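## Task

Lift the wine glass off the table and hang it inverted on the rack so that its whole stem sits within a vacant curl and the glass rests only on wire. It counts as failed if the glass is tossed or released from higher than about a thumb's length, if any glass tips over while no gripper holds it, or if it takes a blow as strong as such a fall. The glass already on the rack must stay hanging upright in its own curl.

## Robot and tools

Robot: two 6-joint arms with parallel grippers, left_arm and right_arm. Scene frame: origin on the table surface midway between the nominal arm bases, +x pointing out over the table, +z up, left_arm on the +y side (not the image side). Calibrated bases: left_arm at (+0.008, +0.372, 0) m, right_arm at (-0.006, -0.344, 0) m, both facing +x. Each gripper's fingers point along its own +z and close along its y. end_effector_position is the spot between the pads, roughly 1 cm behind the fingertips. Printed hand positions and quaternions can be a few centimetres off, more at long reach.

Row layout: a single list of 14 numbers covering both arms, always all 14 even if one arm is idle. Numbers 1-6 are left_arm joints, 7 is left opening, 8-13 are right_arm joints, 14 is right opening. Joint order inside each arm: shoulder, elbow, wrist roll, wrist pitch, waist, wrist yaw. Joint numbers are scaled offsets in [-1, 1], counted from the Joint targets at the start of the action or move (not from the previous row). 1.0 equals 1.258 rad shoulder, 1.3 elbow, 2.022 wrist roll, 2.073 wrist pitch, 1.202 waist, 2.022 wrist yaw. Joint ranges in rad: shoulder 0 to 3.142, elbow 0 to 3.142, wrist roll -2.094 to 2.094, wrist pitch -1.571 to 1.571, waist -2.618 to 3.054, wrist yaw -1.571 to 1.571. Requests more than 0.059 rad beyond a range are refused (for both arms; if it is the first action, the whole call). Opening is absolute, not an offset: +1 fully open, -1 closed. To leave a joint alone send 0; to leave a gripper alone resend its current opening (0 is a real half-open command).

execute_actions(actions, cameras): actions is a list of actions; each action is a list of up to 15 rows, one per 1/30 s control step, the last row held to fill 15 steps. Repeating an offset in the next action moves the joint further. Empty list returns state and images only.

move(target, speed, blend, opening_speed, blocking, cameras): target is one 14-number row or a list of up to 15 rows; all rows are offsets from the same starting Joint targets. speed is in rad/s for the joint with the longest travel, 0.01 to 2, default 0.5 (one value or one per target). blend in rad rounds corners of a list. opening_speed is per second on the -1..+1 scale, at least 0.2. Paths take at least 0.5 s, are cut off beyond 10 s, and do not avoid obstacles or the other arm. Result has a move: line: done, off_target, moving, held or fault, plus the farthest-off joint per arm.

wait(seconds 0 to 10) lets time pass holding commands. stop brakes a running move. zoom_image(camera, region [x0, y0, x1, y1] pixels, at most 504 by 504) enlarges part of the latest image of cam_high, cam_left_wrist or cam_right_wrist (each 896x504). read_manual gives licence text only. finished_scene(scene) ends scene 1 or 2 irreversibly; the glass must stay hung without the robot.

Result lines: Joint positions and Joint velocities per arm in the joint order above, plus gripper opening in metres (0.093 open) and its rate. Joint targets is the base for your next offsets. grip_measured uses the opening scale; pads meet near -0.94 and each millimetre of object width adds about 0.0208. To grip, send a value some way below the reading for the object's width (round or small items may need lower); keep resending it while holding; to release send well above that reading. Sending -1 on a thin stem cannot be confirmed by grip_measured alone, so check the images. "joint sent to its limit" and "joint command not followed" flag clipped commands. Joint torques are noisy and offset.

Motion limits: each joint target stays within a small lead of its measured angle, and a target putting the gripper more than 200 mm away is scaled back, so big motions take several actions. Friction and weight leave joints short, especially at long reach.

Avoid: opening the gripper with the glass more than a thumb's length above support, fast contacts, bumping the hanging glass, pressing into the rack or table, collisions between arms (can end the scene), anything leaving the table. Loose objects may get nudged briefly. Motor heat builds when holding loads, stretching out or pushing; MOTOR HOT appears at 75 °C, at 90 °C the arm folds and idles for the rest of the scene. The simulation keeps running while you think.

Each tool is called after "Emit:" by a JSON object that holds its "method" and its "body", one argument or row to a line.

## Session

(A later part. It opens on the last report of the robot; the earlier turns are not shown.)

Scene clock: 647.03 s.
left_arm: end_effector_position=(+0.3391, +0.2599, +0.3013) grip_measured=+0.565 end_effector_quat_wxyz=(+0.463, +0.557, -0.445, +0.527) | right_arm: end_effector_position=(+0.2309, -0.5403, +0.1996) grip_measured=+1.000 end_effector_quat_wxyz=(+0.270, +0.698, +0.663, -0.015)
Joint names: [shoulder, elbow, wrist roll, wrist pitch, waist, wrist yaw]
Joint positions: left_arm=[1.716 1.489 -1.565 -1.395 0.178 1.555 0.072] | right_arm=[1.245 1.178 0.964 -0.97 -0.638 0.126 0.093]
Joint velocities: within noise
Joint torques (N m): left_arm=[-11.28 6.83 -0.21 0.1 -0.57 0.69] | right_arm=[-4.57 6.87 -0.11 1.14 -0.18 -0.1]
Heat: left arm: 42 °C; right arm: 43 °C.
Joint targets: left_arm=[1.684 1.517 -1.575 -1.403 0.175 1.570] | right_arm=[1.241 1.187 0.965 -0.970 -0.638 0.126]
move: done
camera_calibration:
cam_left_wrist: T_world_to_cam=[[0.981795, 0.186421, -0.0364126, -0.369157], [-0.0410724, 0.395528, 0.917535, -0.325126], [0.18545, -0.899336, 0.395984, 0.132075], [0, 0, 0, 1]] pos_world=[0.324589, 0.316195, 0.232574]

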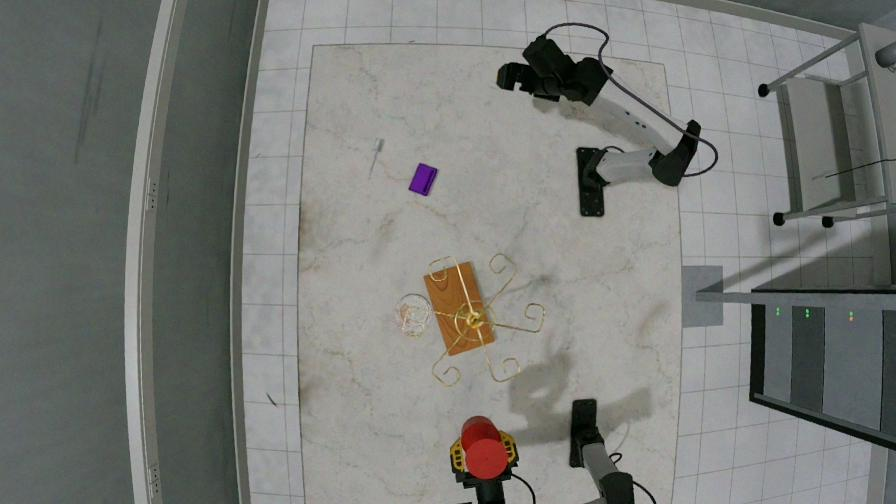

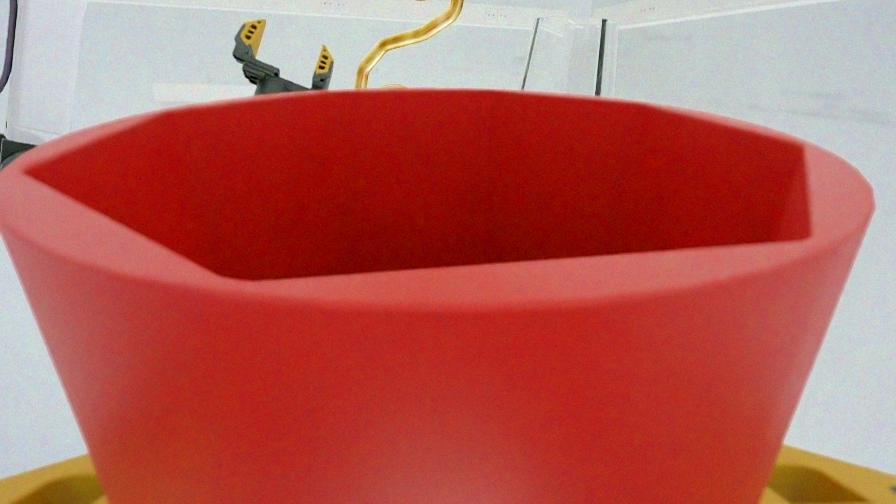

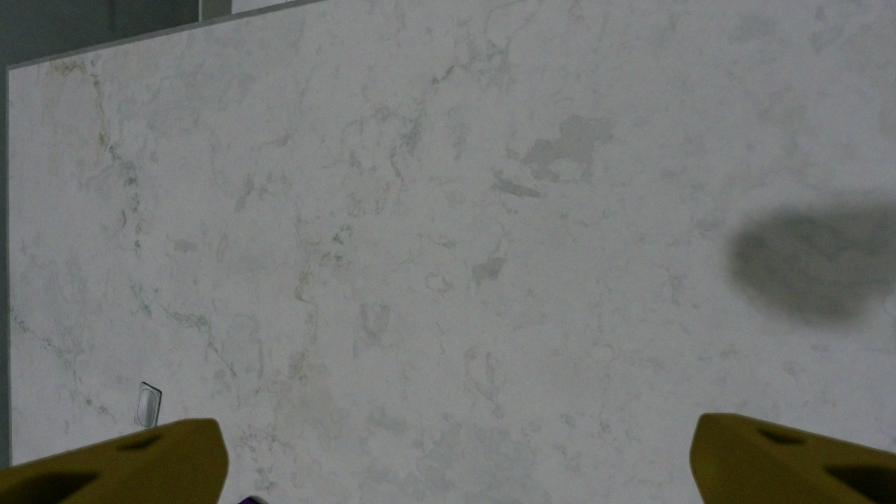

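Emit:
{"method": "move", "body": {
  "target": [-0.024,-0.088,0,0.064,-0.36,0,0.3,0,0,0,0,0,0,1],
  "cameras": ["cam_high"],
  "speed": 0.4
}}

Emit:
{"method": "zoom_image", "body": {
  "camera": "cam_high",
  "region": [440, 290, 580, 430]
}}

Scene clock: 757.50 s.
left_arm: end_effector_position=(+0.2588, +0.1310, +0.2882) grip_measured=+0.565 end_effector_quat_wxyz=(+0.554, +0.432, -0.567, +0.430) | right_arm: end_effector_position=(+0.2309, -0.5403, +0.1996) grip_measured=+1.000 end_effector_quat_wxyz=(+0.270, +0.698, +0.663, -0.015)
Joint names: [shoulder, elbow, wrist roll, wrist pitch, waist, wrist yaw]
Joint positions: left_arm=[1.692 1.41 -1.566 -1.284 -0.258 1.555 0.072] | right_arm=[1.245 1.178 0.964 -0.97 -0.638 0.126 0.093]
Joint velocities: within noise
Joint torques (N m): left_arm=[-11.66 4.22 -0.16 0.38 -0.51 0.71] | right_arm=[-4.4 6.8 -0.12 1.12 -0.14 -0.06]
Heat: left arm: 45 °C; right arm: 43 °C.
Joint targets: left_arm=[1.654 1.403 -1.575 -1.271 -0.258 1.570] | right_arm=[1.241 1.187 0.965 -0.970 -0.638 0.126]
move: off_target (left_arm); left_arm: the shoulder is farthest, 0.039 rad from its target
Images, in order (width x height): cam_high 896x504.

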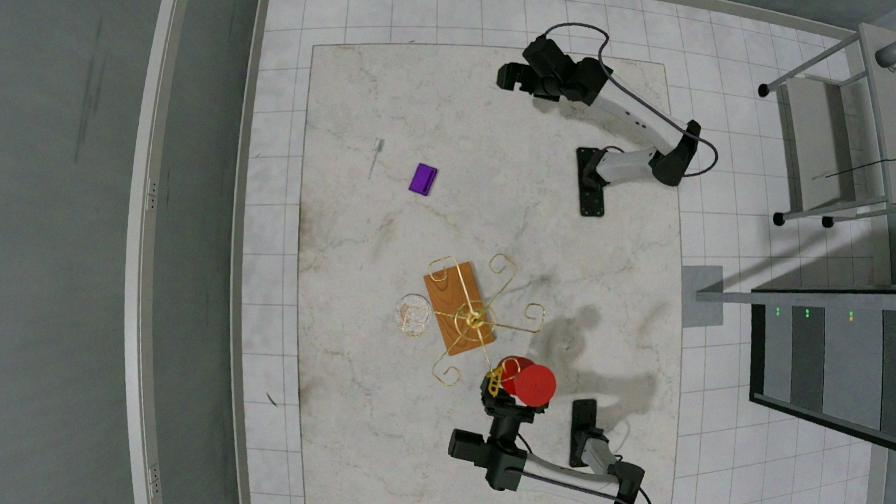

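Scaled by 3.600 from the camera's 896x504 image, which has a finer 1280x720 frame.

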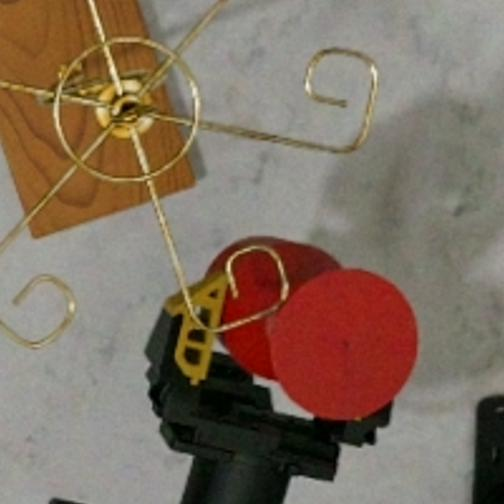

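Emit:
{"method": "move", "body": {
  "target": [0.174,0.208,0,-0.024,-0.152,0,0.3,0,0,0,0,0,0,1],
  "cameras": ["cam_high","cam_left_wrist"],
  "speed": 0.25
}}

Emit:
{"method": "zoom_image", "body": {
  "camera": "cam_high",
  "region": [440, 290, 580, 430]
}}

Scene clock: 781.13 s.
left_arm: end_effector_position=(+0.2543, +0.0695, +0.2928) grip_measured=+0.565 end_effector_quat_wxyz=(+0.585, +0.371, -0.609, +0.387) | right_arm: end_effector_position=(+0.2309, -0.5403, +0.1996) grip_measured=+1.000 end_effector_quat_wxyz=(+0.270, +0.698, +0.663, -0.015)
Joint names: [shoulder, elbow, wrist roll, wrist pitch, waist, wrist yaw]
Joint positions: left_arm=[1.867 1.64 -1.566 -1.311 -0.439 1.555 0.072] | right_arm=[1.245 1.178 0.964 -0.97 -0.638 0.126 0.093]
Joint velocities: within noise
Joint torques (N m): left_arm=[-9.24 7.36 -0.16 0.17 -0.62 0.72] | right_arm=[-4.56 6.86 -0.13 1.15 -0.08 -0.02]
Heat: left arm: 47 °C; right arm: 43 °C.
Joint targets: left_arm=[1.873 1.673 -1.575 -1.321 -0.441 1.570] | right_arm=[1.241 1.187 0.965 -0.970 -0.638 0.126]
move: done
camera_calibration:
cam_left_wrist: T_world_to_cam=[[0.908298, -0.415663, 0.0471005, -0.214571], [0.125917, 0.379035, 0.916775, -0.286558], [-0.398923, -0.826775, 0.396616, 0.123348], [0, 0, 0, 1]] pos_world=[0.280183, 0.121407, 0.223894]
Images, in order (width x height): cam_high 896x504, cam_left_wrist 896x504.

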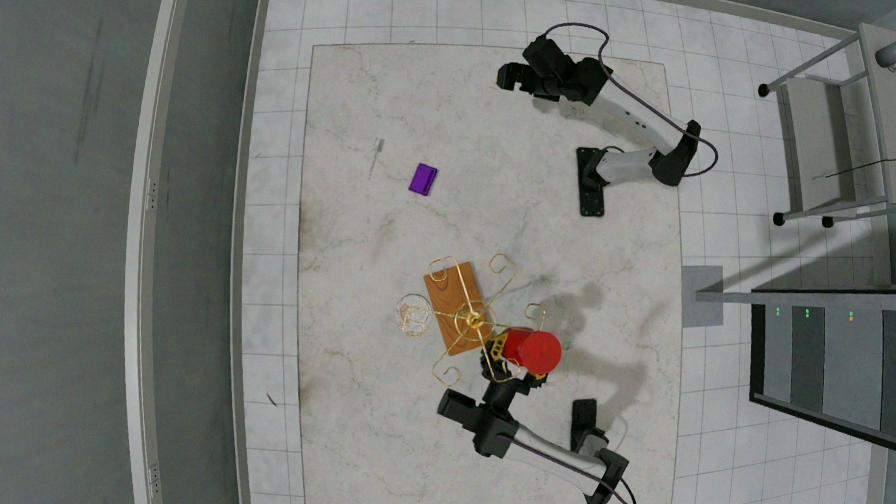

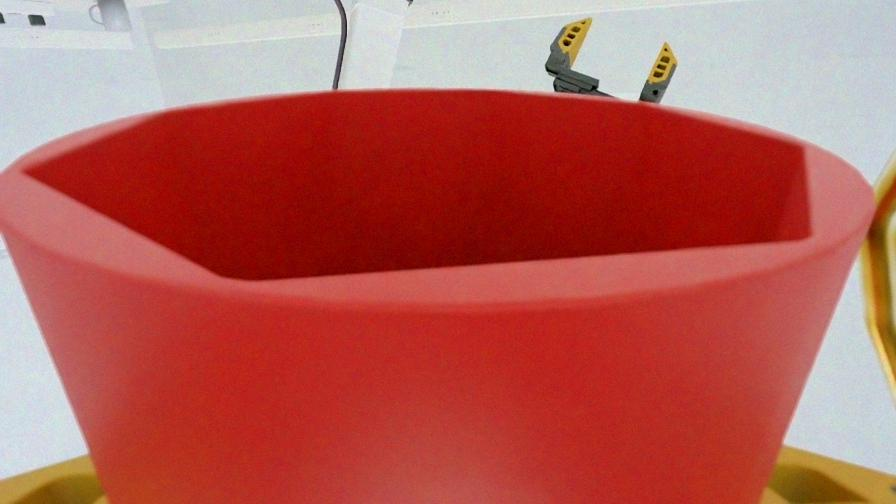

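Scaled by 3.600 from the camera's 896x504 image, which has a finer 1280x720 frame.

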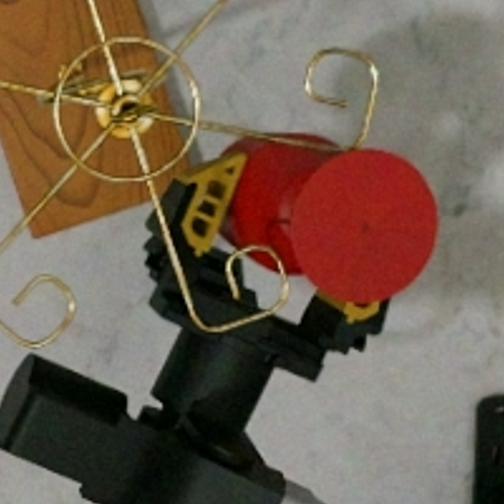

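Emit:
{"method": "move", "body": {
  "target": [0.121,0.128,0,-0.022,0.03,0,0.3,0,0,0,0,0,0,1],
  "cameras": ["cam_high","cam_left_wrist"],
  "speed": 0.2
}}

Emit:
{"method": "zoom_image", "body": {
  "camera": "cam_high",
  "region": [440, 290, 580, 430]
}}

Scene clock: 813.10 s.
left_arm: end_effector_position=(+0.2953, +0.0630, +0.2815) grip_measured=+0.565 end_effector_quat_wxyz=(+0.585, +0.389, -0.597, +0.387) | right_arm: end_effector_position=(+0.2309, -0.5403, +0.1996) grip_measured=+1.000 end_effector_quat_wxyz=(+0.270, +0.698, +0.663, -0.015)
Joint names: [shoulder, elbow, wrist roll, wrist pitch, waist, wrist yaw]
Joint positions: left_arm=[2.019 1.806 -1.567 -1.356 -0.409 1.555 0.072] | right_arm=[1.245 1.178 0.964 -0.97 -0.638 0.126 0.093]
Joint velocities: within noise
Joint torques (N m): left_arm=[-10.52 7.1 -0.14 0.19 0.1 0.72] | right_arm=[-4.6 6.97 -0.12 1.14 -0.13 -0.1]
Heat: left arm: 46 °C; right arm: 43 °C.
Joint targets: left_arm=[2.025 1.839 -1.575 -1.366 -0.405 1.570] | right_arm=[1.241 1.187 0.965 -0.970 -0.638 0.126]
move: done
camera_calibration:
cam_left_wrist: T_world_to_cam=[[0.921173, -0.388846, 0.0154567, -0.250561], [0.141222, 0.371036, 0.917817, -0.283285], [-0.362625, -0.843286, 0.396702, 0.129085], [0, 0, 0, 1]] pos_world=[0.317626, 0.116535, 0.212668]
Images, in order (width x height): cam_high 896x504, cam_left_wrist 896x504.

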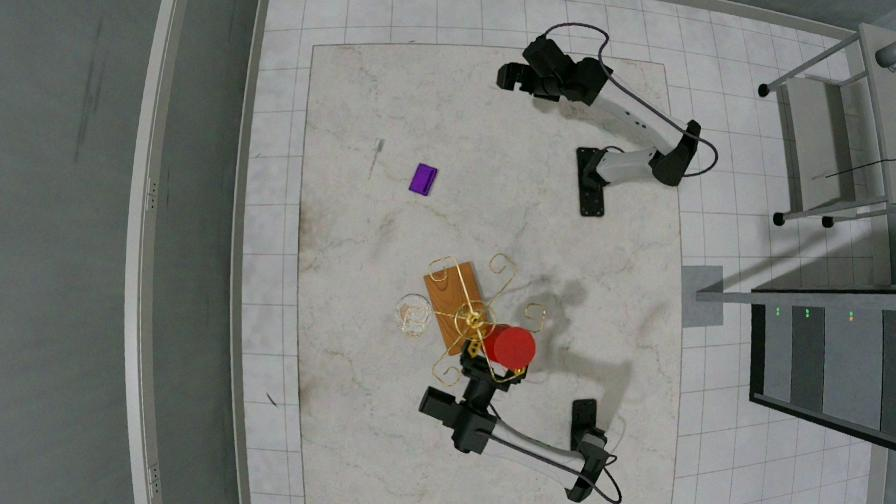

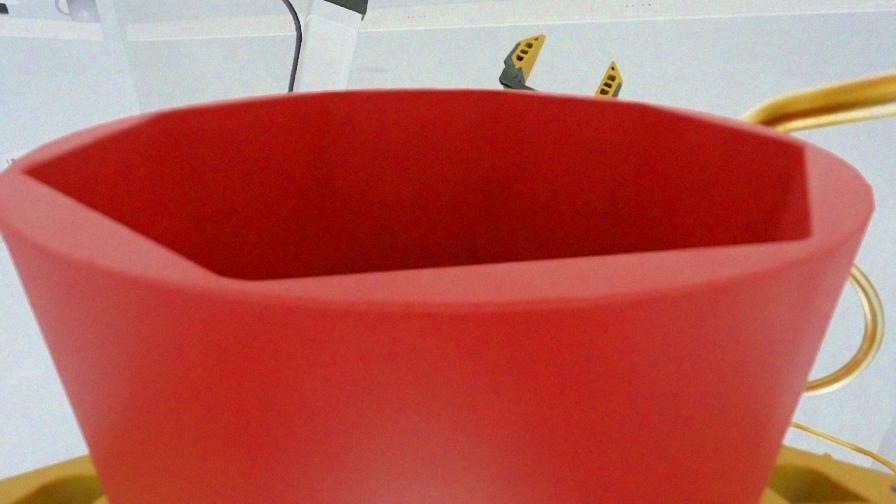

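Scaled by 3.600 from the camera's 896x504 image, which has a finer 1280x720 frame.

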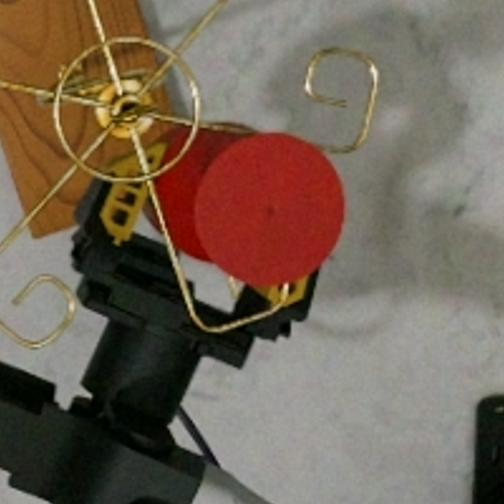

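Emit:
{"method": "move", "body": {
  "target": [0.033,0.047,0,-0.010,0.053,0,0.3,0,0,0,0,0,0,1],
  "cameras": ["cam_high","cam_left_wrist"],
  "speed": 0.15
}}

Emit:
{"method": "zoom_image", "body": {
  "camera": "cam_high",
  "region": [440, 290, 580, 430]
}}

Scene clock: 845.37 s.
left_arm: end_effector_position=(+0.3240, +0.0798, +0.2827) grip_measured=+0.565 end_effector_quat_wxyz=(+0.572, +0.408, -0.584, +0.407) | right_arm: end_effector_position=(+0.2309, -0.5403, +0.1996) grip_measured=+1.000 end_effector_quat_wxyz=(+0.270, +0.698, +0.663, -0.015)
Joint names: [shoulder, elbow, wrist roll, wrist pitch, waist, wrist yaw]
Joint positions: left_arm=[2.059 1.869 -1.567 -1.377 -0.342 1.555 0.072] | right_arm=[1.245 1.178 0.964 -0.97 -0.638 0.126 0.093]
Joint velocities: within noise
Joint torques (N m): left_arm=[-11.02 7.17 -0.23 0.15 -0.24 0.68] | right_arm=[-4.42 6.82 -0.13 1.16 0.02 -0.02]
Heat: left arm: 45 °C; right arm: 43 °C.
Joint targets: left_arm=[2.067 1.901 -1.575 -1.387 -0.341 1.570] | right_arm=[1.241 1.187 0.965 -0.970 -0.638 0.126]
move: done
camera_calibration:
cam_left_wrist: T_world_to_cam=[[0.945025, -0.326517, 0.0177451, -0.28385], [0.114178, 0.380337, 0.917773, -0.286562], [-0.306418, -0.865292, 0.396709, 0.136706], [0, 0, 0, 1]] pos_world=[0.342853, 0.134599, 0.213804]
Images, in order (width x height): cam_high 896x504, cam_left_wrist 896x504.

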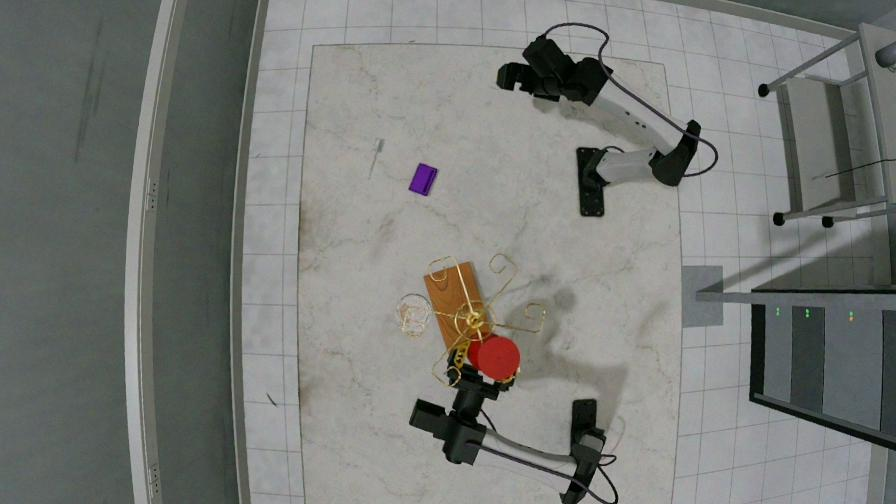

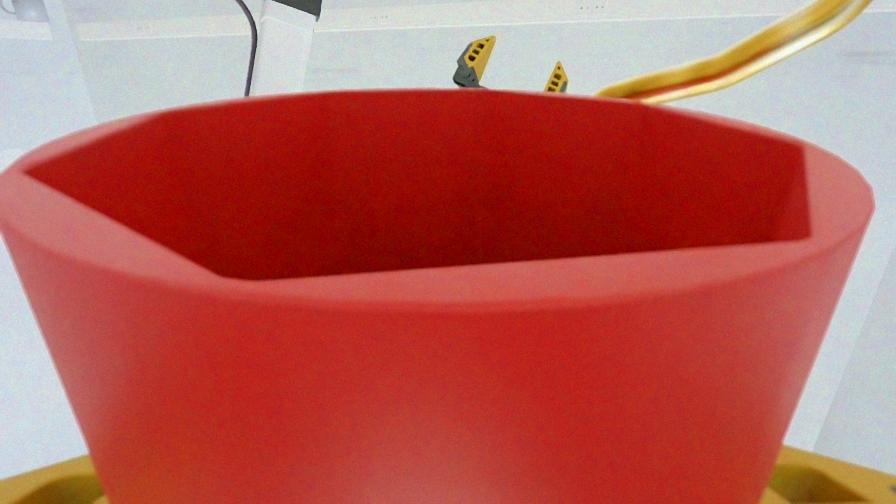

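Scaled by 3.600 from the camera's 896x504 image, which has a finer 1280x720 frame.

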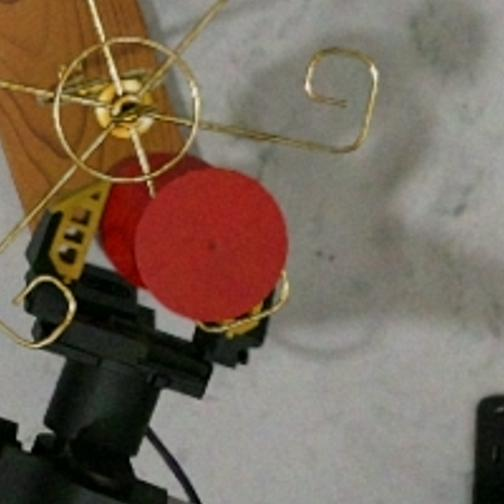

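Emit:
{"method": "move", "body": {
  "target": [
    [-0.037,-0.030,0,0.011,0,0,0.3,0,0,0,0,0,0,1],
    [-0.081,-0.097,0,0.024,0.034,0,0.3,0,0,0,0,0,0,1]
  ],
  "cameras": ["cam_high"],
  "speed": 0.12
}}

Emit:
{"method": "zoom_image", "body": {
  "camera": "cam_high",
  "region": [440, 290, 580, 430]
}}

Scene clock: 885.20 s.
left_arm: end_effector_position=(+0.3240, +0.0955, +0.2772) grip_measured=+0.565 end_effector_quat_wxyz=(+0.567, +0.424, -0.573, +0.413) | right_arm: end_effector_position=(+0.2309, -0.5403, +0.1996) grip_measured=+1.000 end_effector_quat_wxyz=(+0.270, +0.698, +0.663, -0.015)
Joint names: [shoulder, elbow, wrist roll, wrist pitch, waist, wrist yaw]
Joint positions: left_arm=[2.015 1.782 -1.567 -1.351 -0.304 1.555 0.072] | right_arm=[1.245 1.178 0.964 -0.97 -0.638 0.126 0.093]
Joint velocities: within noise
Joint torques (N m): left_arm=[-15.75 4.04 -0.19 0.32 0.06 0.69] | right_arm=[-4.46 6.75 -0.16 1.13 -0.02 -0.05]
Heat: left arm: 46 °C; right arm: 43 °C.
Joint targets: left_arm=[1.965 1.775 -1.575 -1.337 -0.300 1.570] | right_arm=[1.241 1.187 0.965 -0.970 -0.638 0.126]
move: off_target (left_arm); left_arm: the shoulder is farthest, 0.050 rad from its target
Images, in order (width x height): cam_high 896x504.

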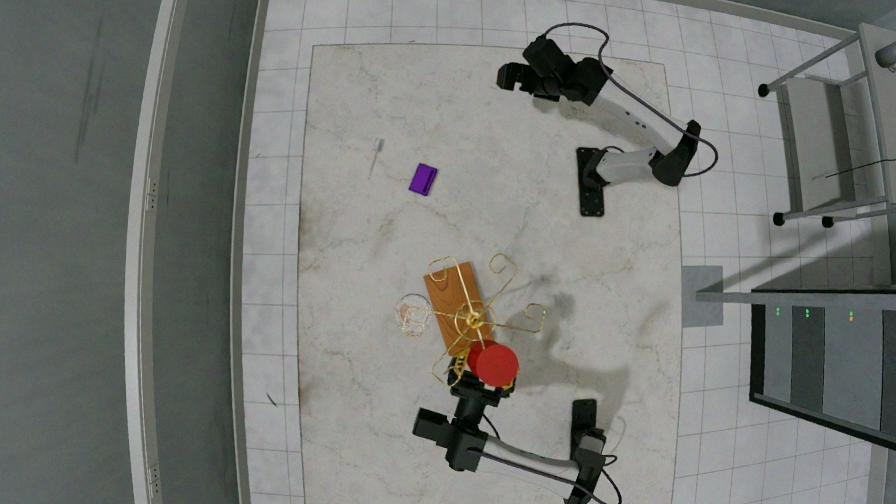

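Scaled by 3.600 from the camera's 896x504 image, which has a finer 1280x720 frame.

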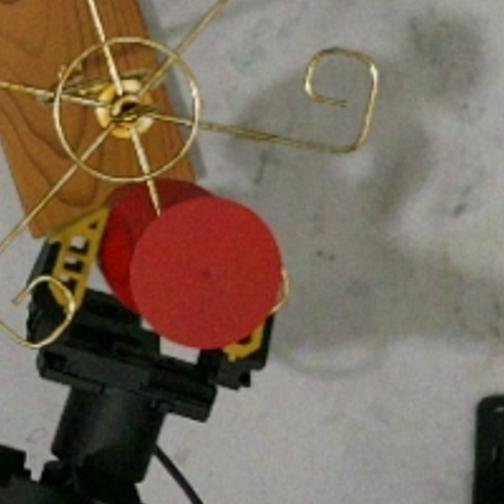

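Emit:
{"method": "move", "body": {
  "target": [-0.067,-0.0885,0,0.019,0.0316,0,0.3,0,0,0,0,0,0,1],
  "cameras": ["cam_high","cam_left_wrist"],
  "speed": 0.12
}}

Emit:
{"method": "zoom_image", "body": {
  "camera": "cam_high",
  "region": [440, 290, 580, 430]
}}

Scene clock: 898.10 s.
left_arm: end_effector_position=(+0.3144, +0.1129, +0.2792) grip_measured=+0.565 end_effector_quat_wxyz=(+0.557, +0.431, -0.567, +0.426) | right_arm: end_effector_position=(+0.2309, -0.5403, +0.1996) grip_measured=+1.000 end_effector_quat_wxyz=(+0.270, +0.698, +0.663, -0.015)
Joint names: [shoulder, elbow, wrist roll, wrist pitch, waist, wrist yaw]
Joint positions: left_arm=[1.927 1.667 -1.567 -1.311 -0.267 1.555 0.072] | right_arm=[1.245 1.178 0.964 -0.97 -0.638 0.126 0.093]
Joint velocities: within noise
Joint torques (N m): left_arm=[-14.84 4.21 -0.18 0.34 0.09 0.71] | right_arm=[-4.44 6.75 -0.09 1.08 -0.1 -0.08]
Heat: left arm: 50 °C; right arm: 43 °C.
Joint targets: left_arm=[1.881 1.659 -1.575 -1.298 -0.262 1.570] | right_arm=[1.241 1.187 0.965 -0.970 -0.638 0.126]
move: off_target (left_arm); left_arm: the shoulder is farthest, 0.046 rad from its target
camera_calibration:
cam_left_wrist: T_world_to_cam=[[0.967042, -0.254294, 0.0127868, -0.277573], [0.0895412, 0.386665, 0.917863, -0.287913], [-0.238352, -0.886468, 0.396691, 0.144788], [0, 0, 0, 1]] pos_world=[0.328715, 0.16909, 0.210378]
Images, in order (width x height): cam_high 896x504, cam_left_wrist 896x504.

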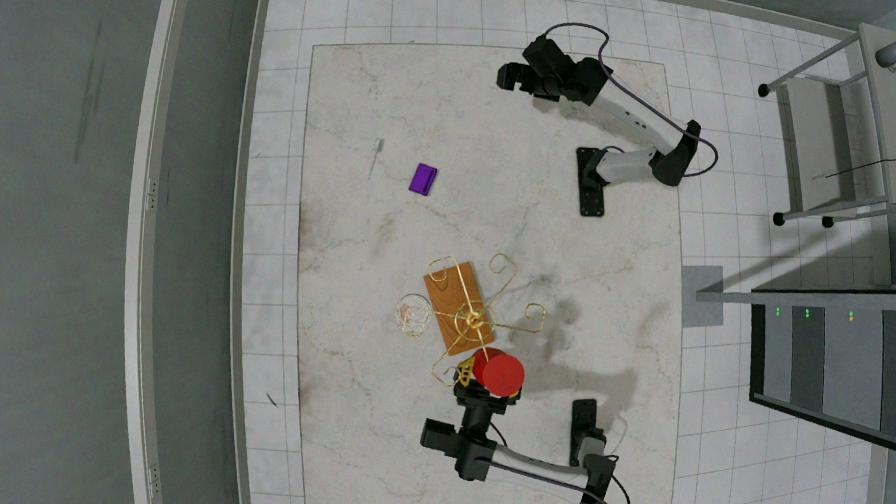

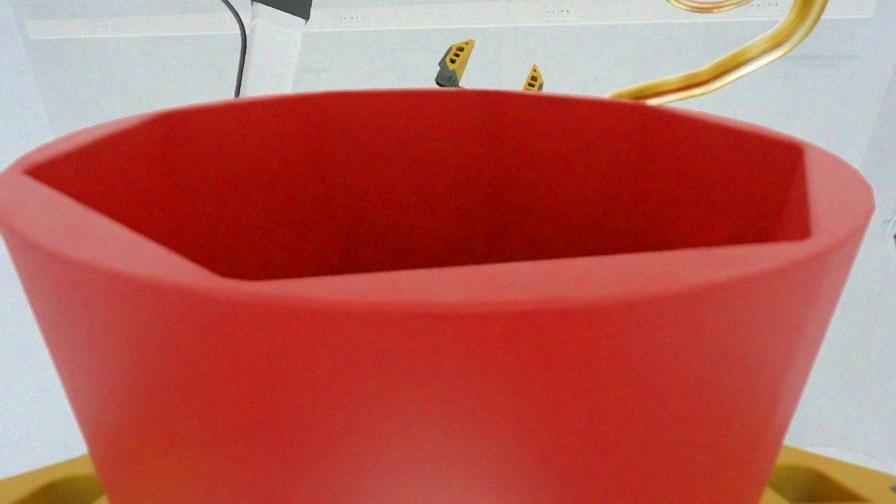

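Scaled by 3.600 from the camera's 896x504 image, which has a finer 1280x720 frame.

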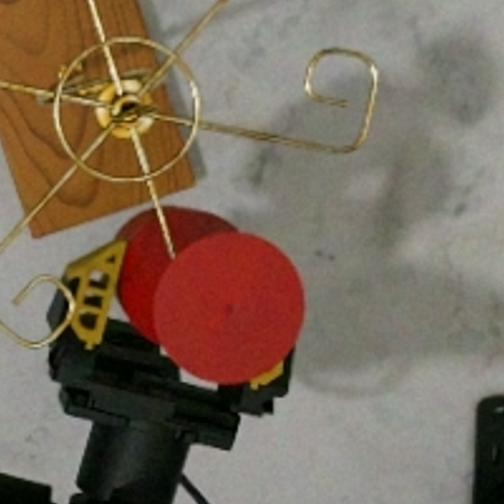

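Emit:
{"method": "move", "body": {
  "target": [
    [0.028,0,0,0,0.0015,0,0.3,0,0,0,0,0,0,1],
    [0.042,-0.025,0,0.020,0.0015,0,0.3,0,0,0,0,0,0,1]
  ],
  "cameras": ["cam_high"],
  "speed": 0.1
}}

Emit:
{"method": "zoom_image", "body": {
  "camera": "cam_high",
  "region": [440, 290, 580, 430]
}}

Scene clock: 930.47 s.
left_arm: end_effector_position=(+0.3147, +0.1128, +0.2710) grip_measured=+0.565 end_effector_quat_wxyz=(+0.555, +0.429, -0.569, +0.429) | right_arm: end_effector_position=(+0.2309, -0.5403, +0.1996) grip_measured=+1.000 end_effector_quat_wxyz=(+0.270, +0.698, +0.663, -0.015)
Joint names: [shoulder, elbow, wrist roll, wrist pitch, waist, wrist yaw]
Joint positions: left_arm=[1.927 1.634 -1.567 -1.27 -0.267 1.555 0.072] | right_arm=[1.245 1.178 0.964 -0.97 -0.638 0.126 0.093]
Joint velocities: within noise
Joint torques (N m): left_arm=[-10 4.03 -0.16 0.38 0.25 0.64] | right_arm=[-4.44 6.8 -0.1 1.1 -0.2 -0.07]
Heat: left arm: 60 °C; right arm: 43 °C.
Joint targets: left_arm=[1.934 1.627 -1.575 -1.256 -0.261 1.570] | right_arm=[1.241 1.187 0.965 -0.970 -0.638 0.126]
move: done
Images, in order (width x height): cam_high 896x504.

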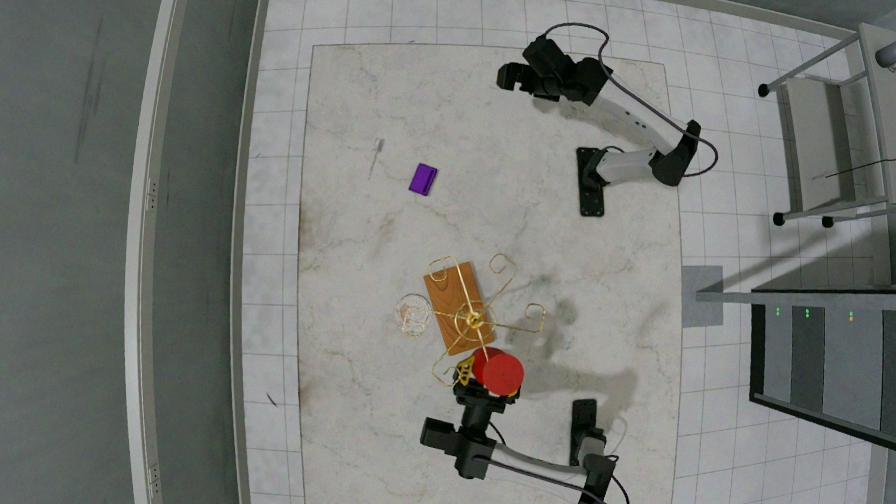

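Scaled by 3.600 from the camera's 896x504 image, which has a finer 1280x720 frame.

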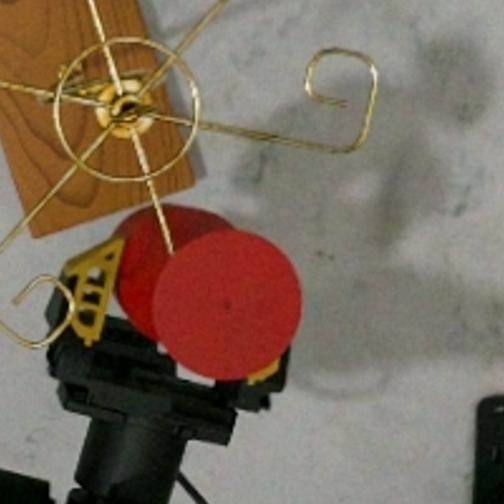

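Emit:
{"method": "move", "body": {
  "target": [0.011,-0.025,0,0.019,0.0067,0,0.3,0,0,0,0,0,0,1],
  "cameras": ["cam_high","cam_left_wrist"],
  "speed": 0.08
}}

Emit:
{"method": "zoom_image", "body": {
  "camera": "cam_high",
  "region": [440, 290, 580, 430]
}}

Scene clock: 938.83 s.
left_arm: end_effector_position=(+0.3178, +0.1147, +0.2628) grip_measured=+0.565 end_effector_quat_wxyz=(+0.557, +0.429, -0.564, +0.432) | right_arm: end_effector_position=(+0.2309, -0.5403, +0.1996) grip_measured=+1.000 end_effector_quat_wxyz=(+0.270, +0.698, +0.663, -0.015)
Joint names: [shoulder, elbow, wrist roll, wrist pitch, waist, wrist yaw]
Joint positions: left_arm=[1.935 1.605 -1.57 -1.233 -0.26 1.565 0.072] | right_arm=[1.245 1.178 0.964 -0.97 -0.638 0.126 0.093]
Joint velocities: within noise
Joint torques (N m): left_arm=[-9.46 3.73 -0.15 0.41 0.34 0.6] | right_arm=[-4.51 6.84 -0.12 1.12 -0.06 0]
Heat: left arm: 57 °C; right arm: 43 °C.
Joint targets: left_arm=[1.947 1.595 -1.575 -1.217 -0.252 1.570] | right_arm=[1.241 1.187 0.965 -0.970 -0.638 0.126]
move: done
camera_calibration:
cam_left_wrist: T_world_to_cam=[[0.968799, -0.247106, 0.0191652, -0.283313], [0.0833395, 0.39761, 0.913762, -0.272046], [-0.233416, -0.883655, 0.405797, 0.149427], [0, 0, 0, 1]] pos_world=[0.332024, 0.170202, 0.193378]
Images, in order (width x height): cam_high 896x504, cam_left_wrist 896x504.

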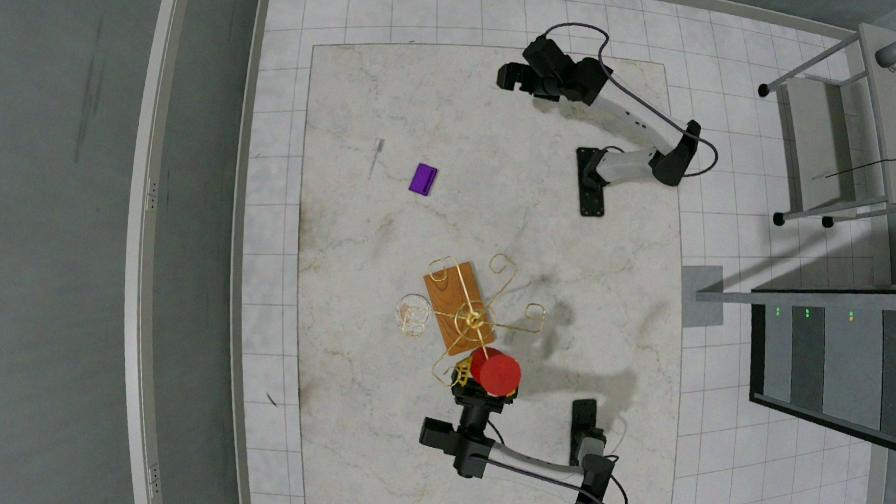

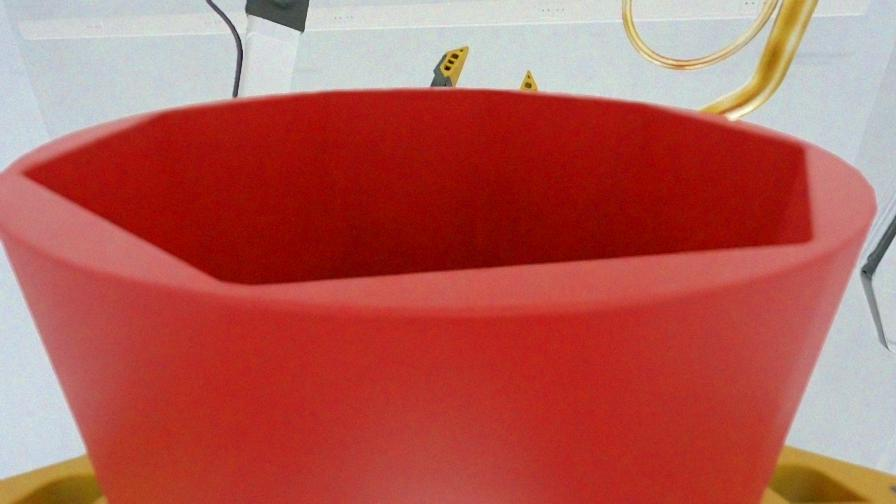

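Scaled by 3.600 from the camera's 896x504 image, which has a finer 1280x720 frame.

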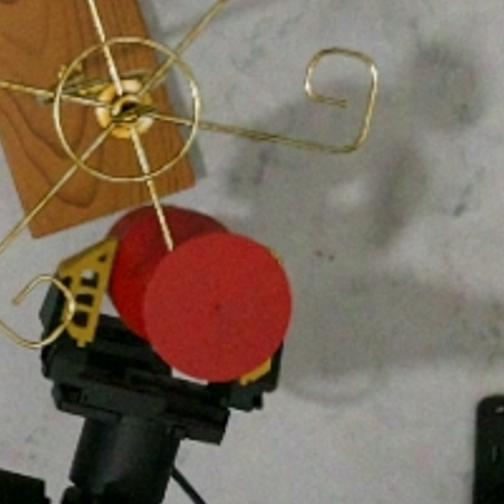

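Emit:
{"method": "move", "body": {
  "target": [0.006,-0.014,0,0.008,0,0,0.3,0,0,0,0,0,0,1],
  "cameras": ["cam_high"],
  "speed": 0.06
}}

Emit:
{"method": "zoom_image", "body": {
  "camera": "cam_high",
  "region": [440, 290, 580, 430]
}}

Scene clock: 947.90 s.
left_arm: end_effector_position=(+0.3174, +0.1148, +0.2622) grip_measured=+0.565 end_effector_quat_wxyz=(+0.563, +0.427, -0.558, +0.435) | right_arm: end_effector_position=(+0.2309, -0.5403, +0.1996) grip_measured=+1.000 end_effector_quat_wxyz=(+0.270, +0.698, +0.663, -0.015)
Joint names: [shoulder, elbow, wrist roll, wrist pitch, waist, wrist yaw]
Joint positions: left_arm=[1.935 1.591 -1.574 -1.219 -0.26 1.584 0.072] | right_arm=[1.245 1.178 0.964 -0.97 -0.638 0.126 0.093]
Joint velocities: within noise
Joint torques (N m): left_arm=[-8.7 3.47 -0.11 0.43 0.25 0.45] | right_arm=[-4.45 6.79 -0.14 1.14 -0.16 -0.03]
Heat: left arm: 54 °C; right arm: 43 °C.
Joint targets: left_arm=[1.955 1.576 -1.575 -1.200 -0.252 1.570] | right_arm=[1.241 1.187 0.965 -0.970 -0.638 0.126]
move: done
Images, in order (width x height): cam_high 896x504.

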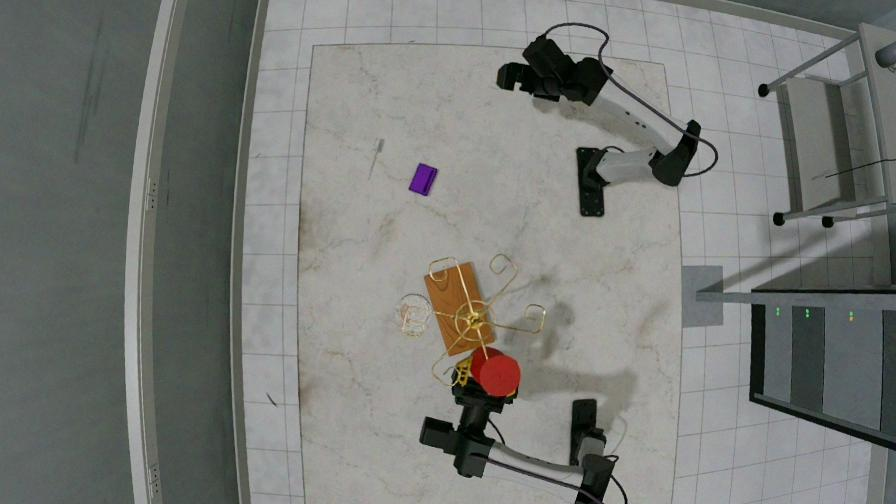

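Scaled by 3.600 from the camera's 896x504 image, which has a finer 1280x720 frame.

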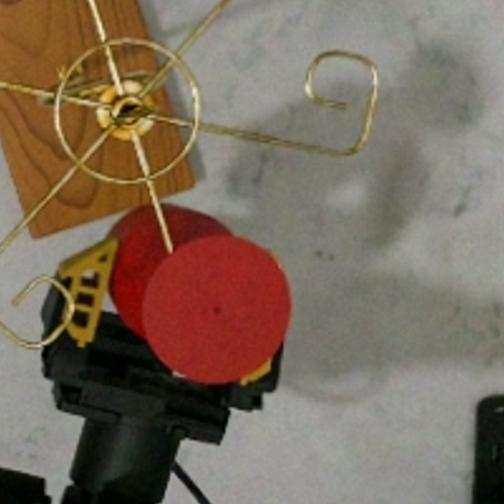

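Emit:
{"method": "move", "body": {
  "target": [-0.006,0.014,0,-0.008,0,0,0.3,0,0,0,0,0,0,1],
  "cameras": [],
  "speed": 0.06
}}

Emit:
{"method": "move", "body": {
  "target": [0,0,0,0,0,0,0.7,0,0,0,0,0,0,1],
  "cameras": ["cam_high","cam_left_wrist"],
  "opening_speed": 0.2
}}

Emit:
{"method": "zoom_image", "body": {
  "camera": "cam_high",
  "region": [440, 290, 580, 430]
}}

Scene clock: 960.87 s.
left_arm: end_effector_position=(+0.3174, +0.1148, +0.2622) grip_measured=+0.565 end_effector_quat_wxyz=(+0.563, +0.427, -0.558, +0.435) | right_arm: end_effector_position=(+0.2309, -0.5403, +0.1996) grip_measured=+1.000 end_effector_quat_wxyz=(+0.270, +0.698, +0.663, -0.015)
Joint names: [shoulder, elbow, wrist roll, wrist pitch, waist, wrist yaw]
Joint positions: left_arm=[1.935 1.59 -1.575 -1.218 -0.26 1.584 0.072] | right_arm=[1.245 1.178 0.964 -0.97 -0.638 0.126 0.093]
Joint velocities: within noise
Joint torques (N m): left_arm=[-9.33 5.2 -0.07 0.26 0.16 0.41] | right_arm=[-4.44 6.72 -0.09 1.12 -0.12 -0.05]
Heat: left arm: 51 °C; right arm: 43 °C.
Joint targets: left_arm=[1.947 1.594 -1.575 -1.217 -0.252 1.570] | right_arm=[1.241 1.187 0.965 -0.970 -0.638 0.126]
move: done
No camera images: "cameras" was empty.

Scene clock: 963.07 s.
left_arm: end_effector_position=(+0.3174, +0.1148, +0.2622) grip_measured=+0.701 end_effector_quat_wxyz=(+0.563, +0.427, -0.558, +0.435) | right_arm: end_effector_position=(+0.2309, -0.5403, +0.1996) grip_measured=+1.000 end_effector_quat_wxyz=(+0.270, +0.698, +0.663, -0.015)
Joint names: [shoulder, elbow, wrist roll, wrist pitch, waist, wrist yaw]
Joint positions: left_arm=[1.935 1.59 -1.575 -1.218 -0.26 1.584 0.079] | right_arm=[1.245 1.178 0.964 -0.97 -0.638 0.126 0.093]
Joint velocities: within noise
Joint torques (N m): left_arm=[-9.18 5.18 -0.04 0.25 0.49 0.43] | right_arm=[-4.53 6.84 -0.12 1.11 -0.05 -0.06]
Heat: left arm: 51 °C; right arm: 43 °C.
Joint targets: left_arm=[1.947 1.594 -1.575 -1.217 -0.252 1.570] | right_arm=[1.241 1.187 0.965 -0.970 -0.638 0.126]
move: done
camera_calibration:
cam_left_wrist: T_world_to_cam=[[0.968918, -0.247008, 0.0136196, -0.281496], [0.0925804, 0.413111, 0.905963, -0.274162], [-0.229406, -0.876542, 0.423138, 0.143054], [0, 0, 0, 1]] pos_world=[0.330946, 0.16912, 0.191683]
Images, in order (width x height): cam_high 896x504, cam_left_wrist 896x504.

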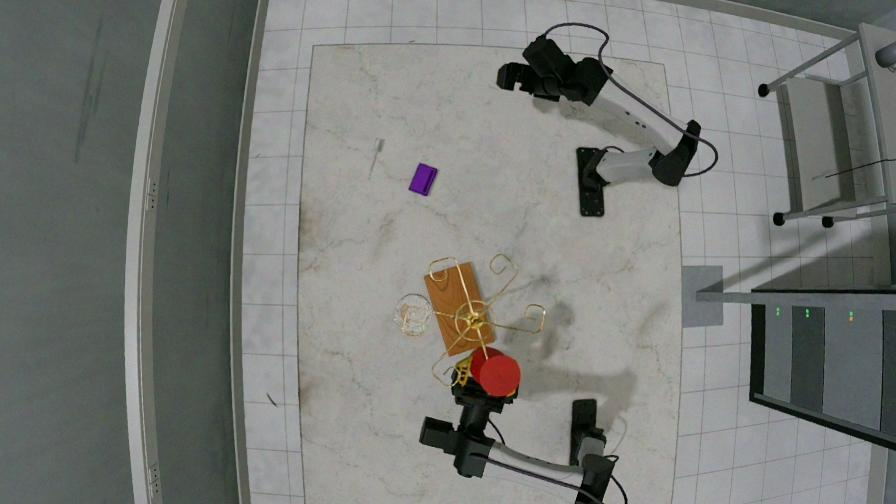

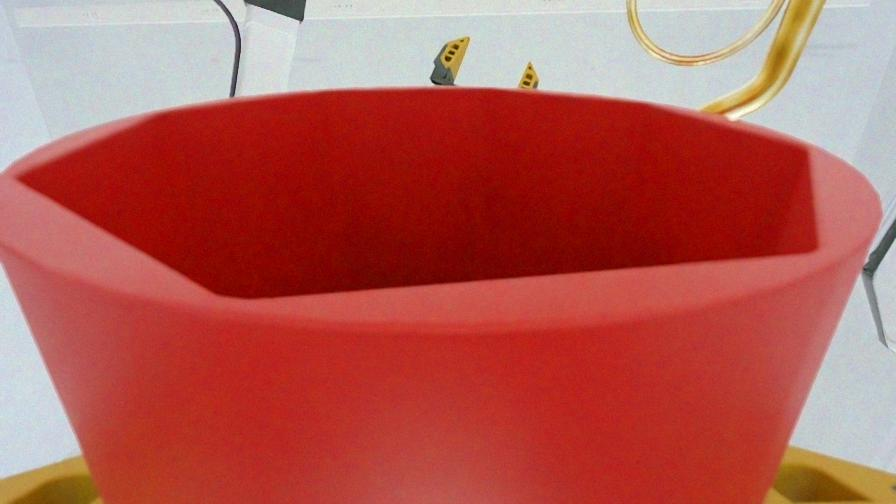

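Scaled by 3.600 from the camera's 896x504 image, which has a finer 1280x720 frame.

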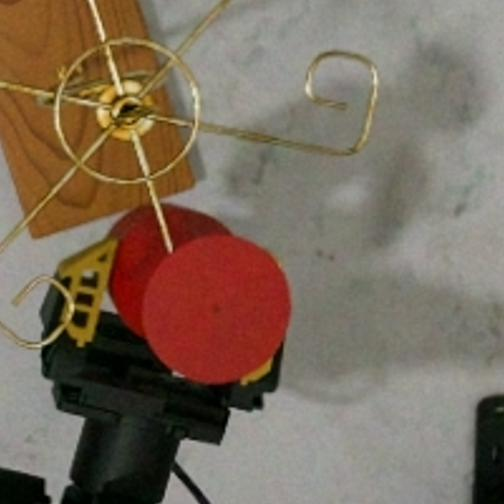

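Emit:
{"method": "move", "body": {
  "target": [0,0,0,0,0,0,1,0,0,0,0,0,0,1],
  "cameras": [],
  "opening_speed": 0.4
}}

Emit:
{"method": "move", "body": {
  "target": [
    [-0.037,0,0,0,0,0,1,0,0,0,0,0,0,1],
    [-0.0845,-0.056,0,0.007,0.0616,0,1,0,0,0,0,0,0,1]
  ],
  "cameras": ["cam_high","cam_left_wrist"],
  "speed": 0.1
}}

Emit:
{"method": "zoom_image", "body": {
  "camera": "cam_high",
  "region": [440, 290, 580, 430]
}}

Scene clock: 1004.27 s.
left_arm: end_effector_position=(+0.3182, +0.1154, +0.2614) grip_measured=+1.000 end_effector_quat_wxyz=(+0.563, +0.428, -0.558, +0.435) | right_arm: end_effector_position=(+0.2309, -0.5403, +0.1996) grip_measured=+1.000 end_effector_quat_wxyz=(+0.270, +0.698, +0.663, -0.015)
Joint names: [shoulder, elbow, wrist roll, wrist pitch, waist, wrist yaw]
Joint positions: left_arm=[1.936 1.59 -1.575 -1.218 -0.257 1.583 0.093] | right_arm=[1.245 1.178 0.964 -0.97 -0.638 0.126 0.093]
Joint velocities: within noise
Joint torques (N m): left_arm=[-9.52 4.94 -0.07 0.27 -0.01 0.39] | right_arm=[-4.52 6.78 -0.12 1.11 -0.16 -0.07]
Heat: left arm: 47 °C; right arm: 43 °C.
Joint targets: left_arm=[1.947 1.594 -1.575 -1.217 -0.252 1.570] | right_arm=[1.241 1.187 0.965 -0.970 -0.638 0.126]
move: done
No camera images: "cameras" was empty.

Scene clock: 1005.83 s.
left_arm: end_effector_position=(+0.3231, +0.1423, +0.2650) grip_measured=+1.000 end_effector_quat_wxyz=(+0.546, +0.450, -0.540, +0.455) | right_arm: end_effector_position=(+0.2309, -0.5403, +0.1996) grip_measured=+1.000 end_effector_quat_wxyz=(+0.270, +0.698, +0.663, -0.015)
Joint names: [shoulder, elbow, wrist roll, wrist pitch, waist, wrist yaw]
Joint positions: left_arm=[1.882 1.531 -1.575 -1.216 -0.181 1.582 0.093] | right_arm=[1.245 1.178 0.964 -0.97 -0.638 0.126 0.093]
Joint velocities: within noise
Joint torques (N m): left_arm=[-13.86 3.92 -0.12 0.38 -0.16 0.44] | right_arm=[-4.53 6.84 -0.12 1.12 -0.09 -0.06]
Heat: left arm: 48 °C; right arm: 43 °C.
Joint targets: left_arm=[1.841 1.521 -1.575 -1.202 -0.178 1.570] | right_arm=[1.241 1.187 0.965 -0.970 -0.638 0.126]
move: off_target (left_arm); left_arm: the shoulder is farthest, 0.041 rad from its target
camera_calibration:
cam_left_wrist: T_world_to_cam=[[0.985299, -0.170576, 0.00944456, -0.295306], [0.0634459, 0.416692, 0.906831, -0.279875], [-0.158619, -0.892901, 0.421388, 0.147167], [0, 0, 0, 1]] pos_world=[0.332065, 0.197655, 0.194574]
Images, in order (width x height): cam_high 896x504, cam_left_wrist 896x504.

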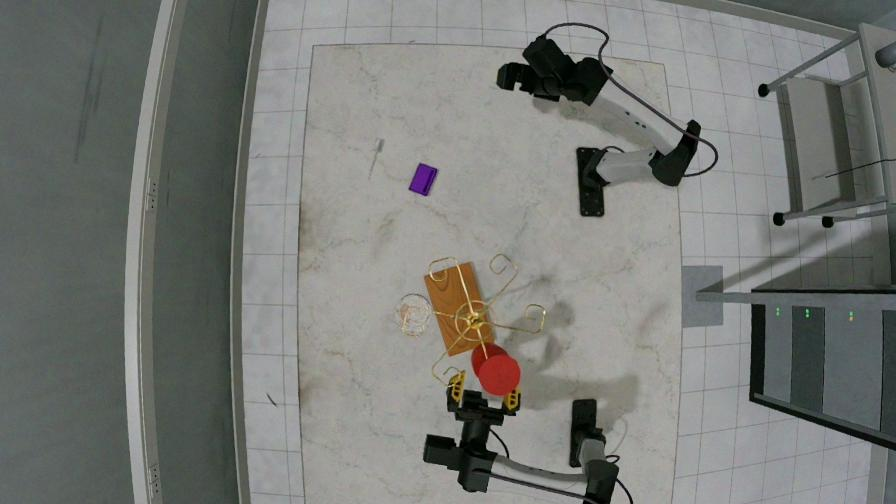

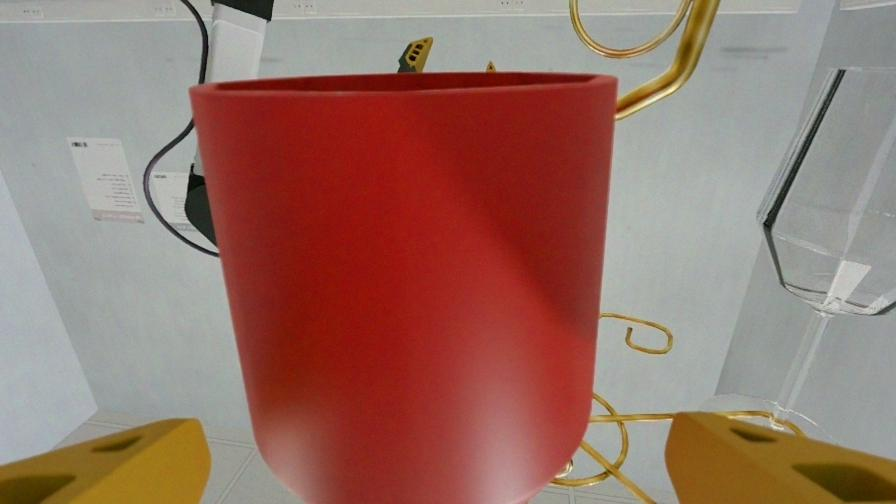

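Scaled by 3.600 from the camera's 896x504 image, which has a finer 1280x720 frame.

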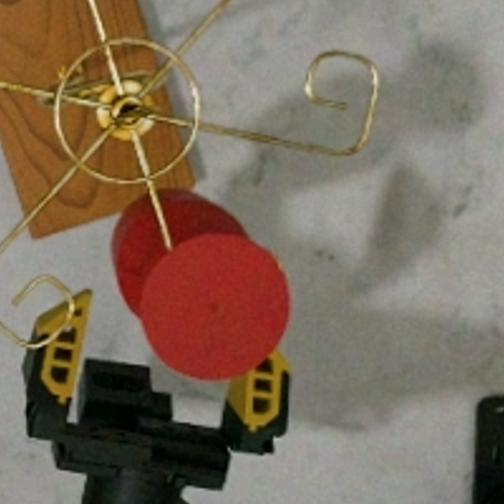

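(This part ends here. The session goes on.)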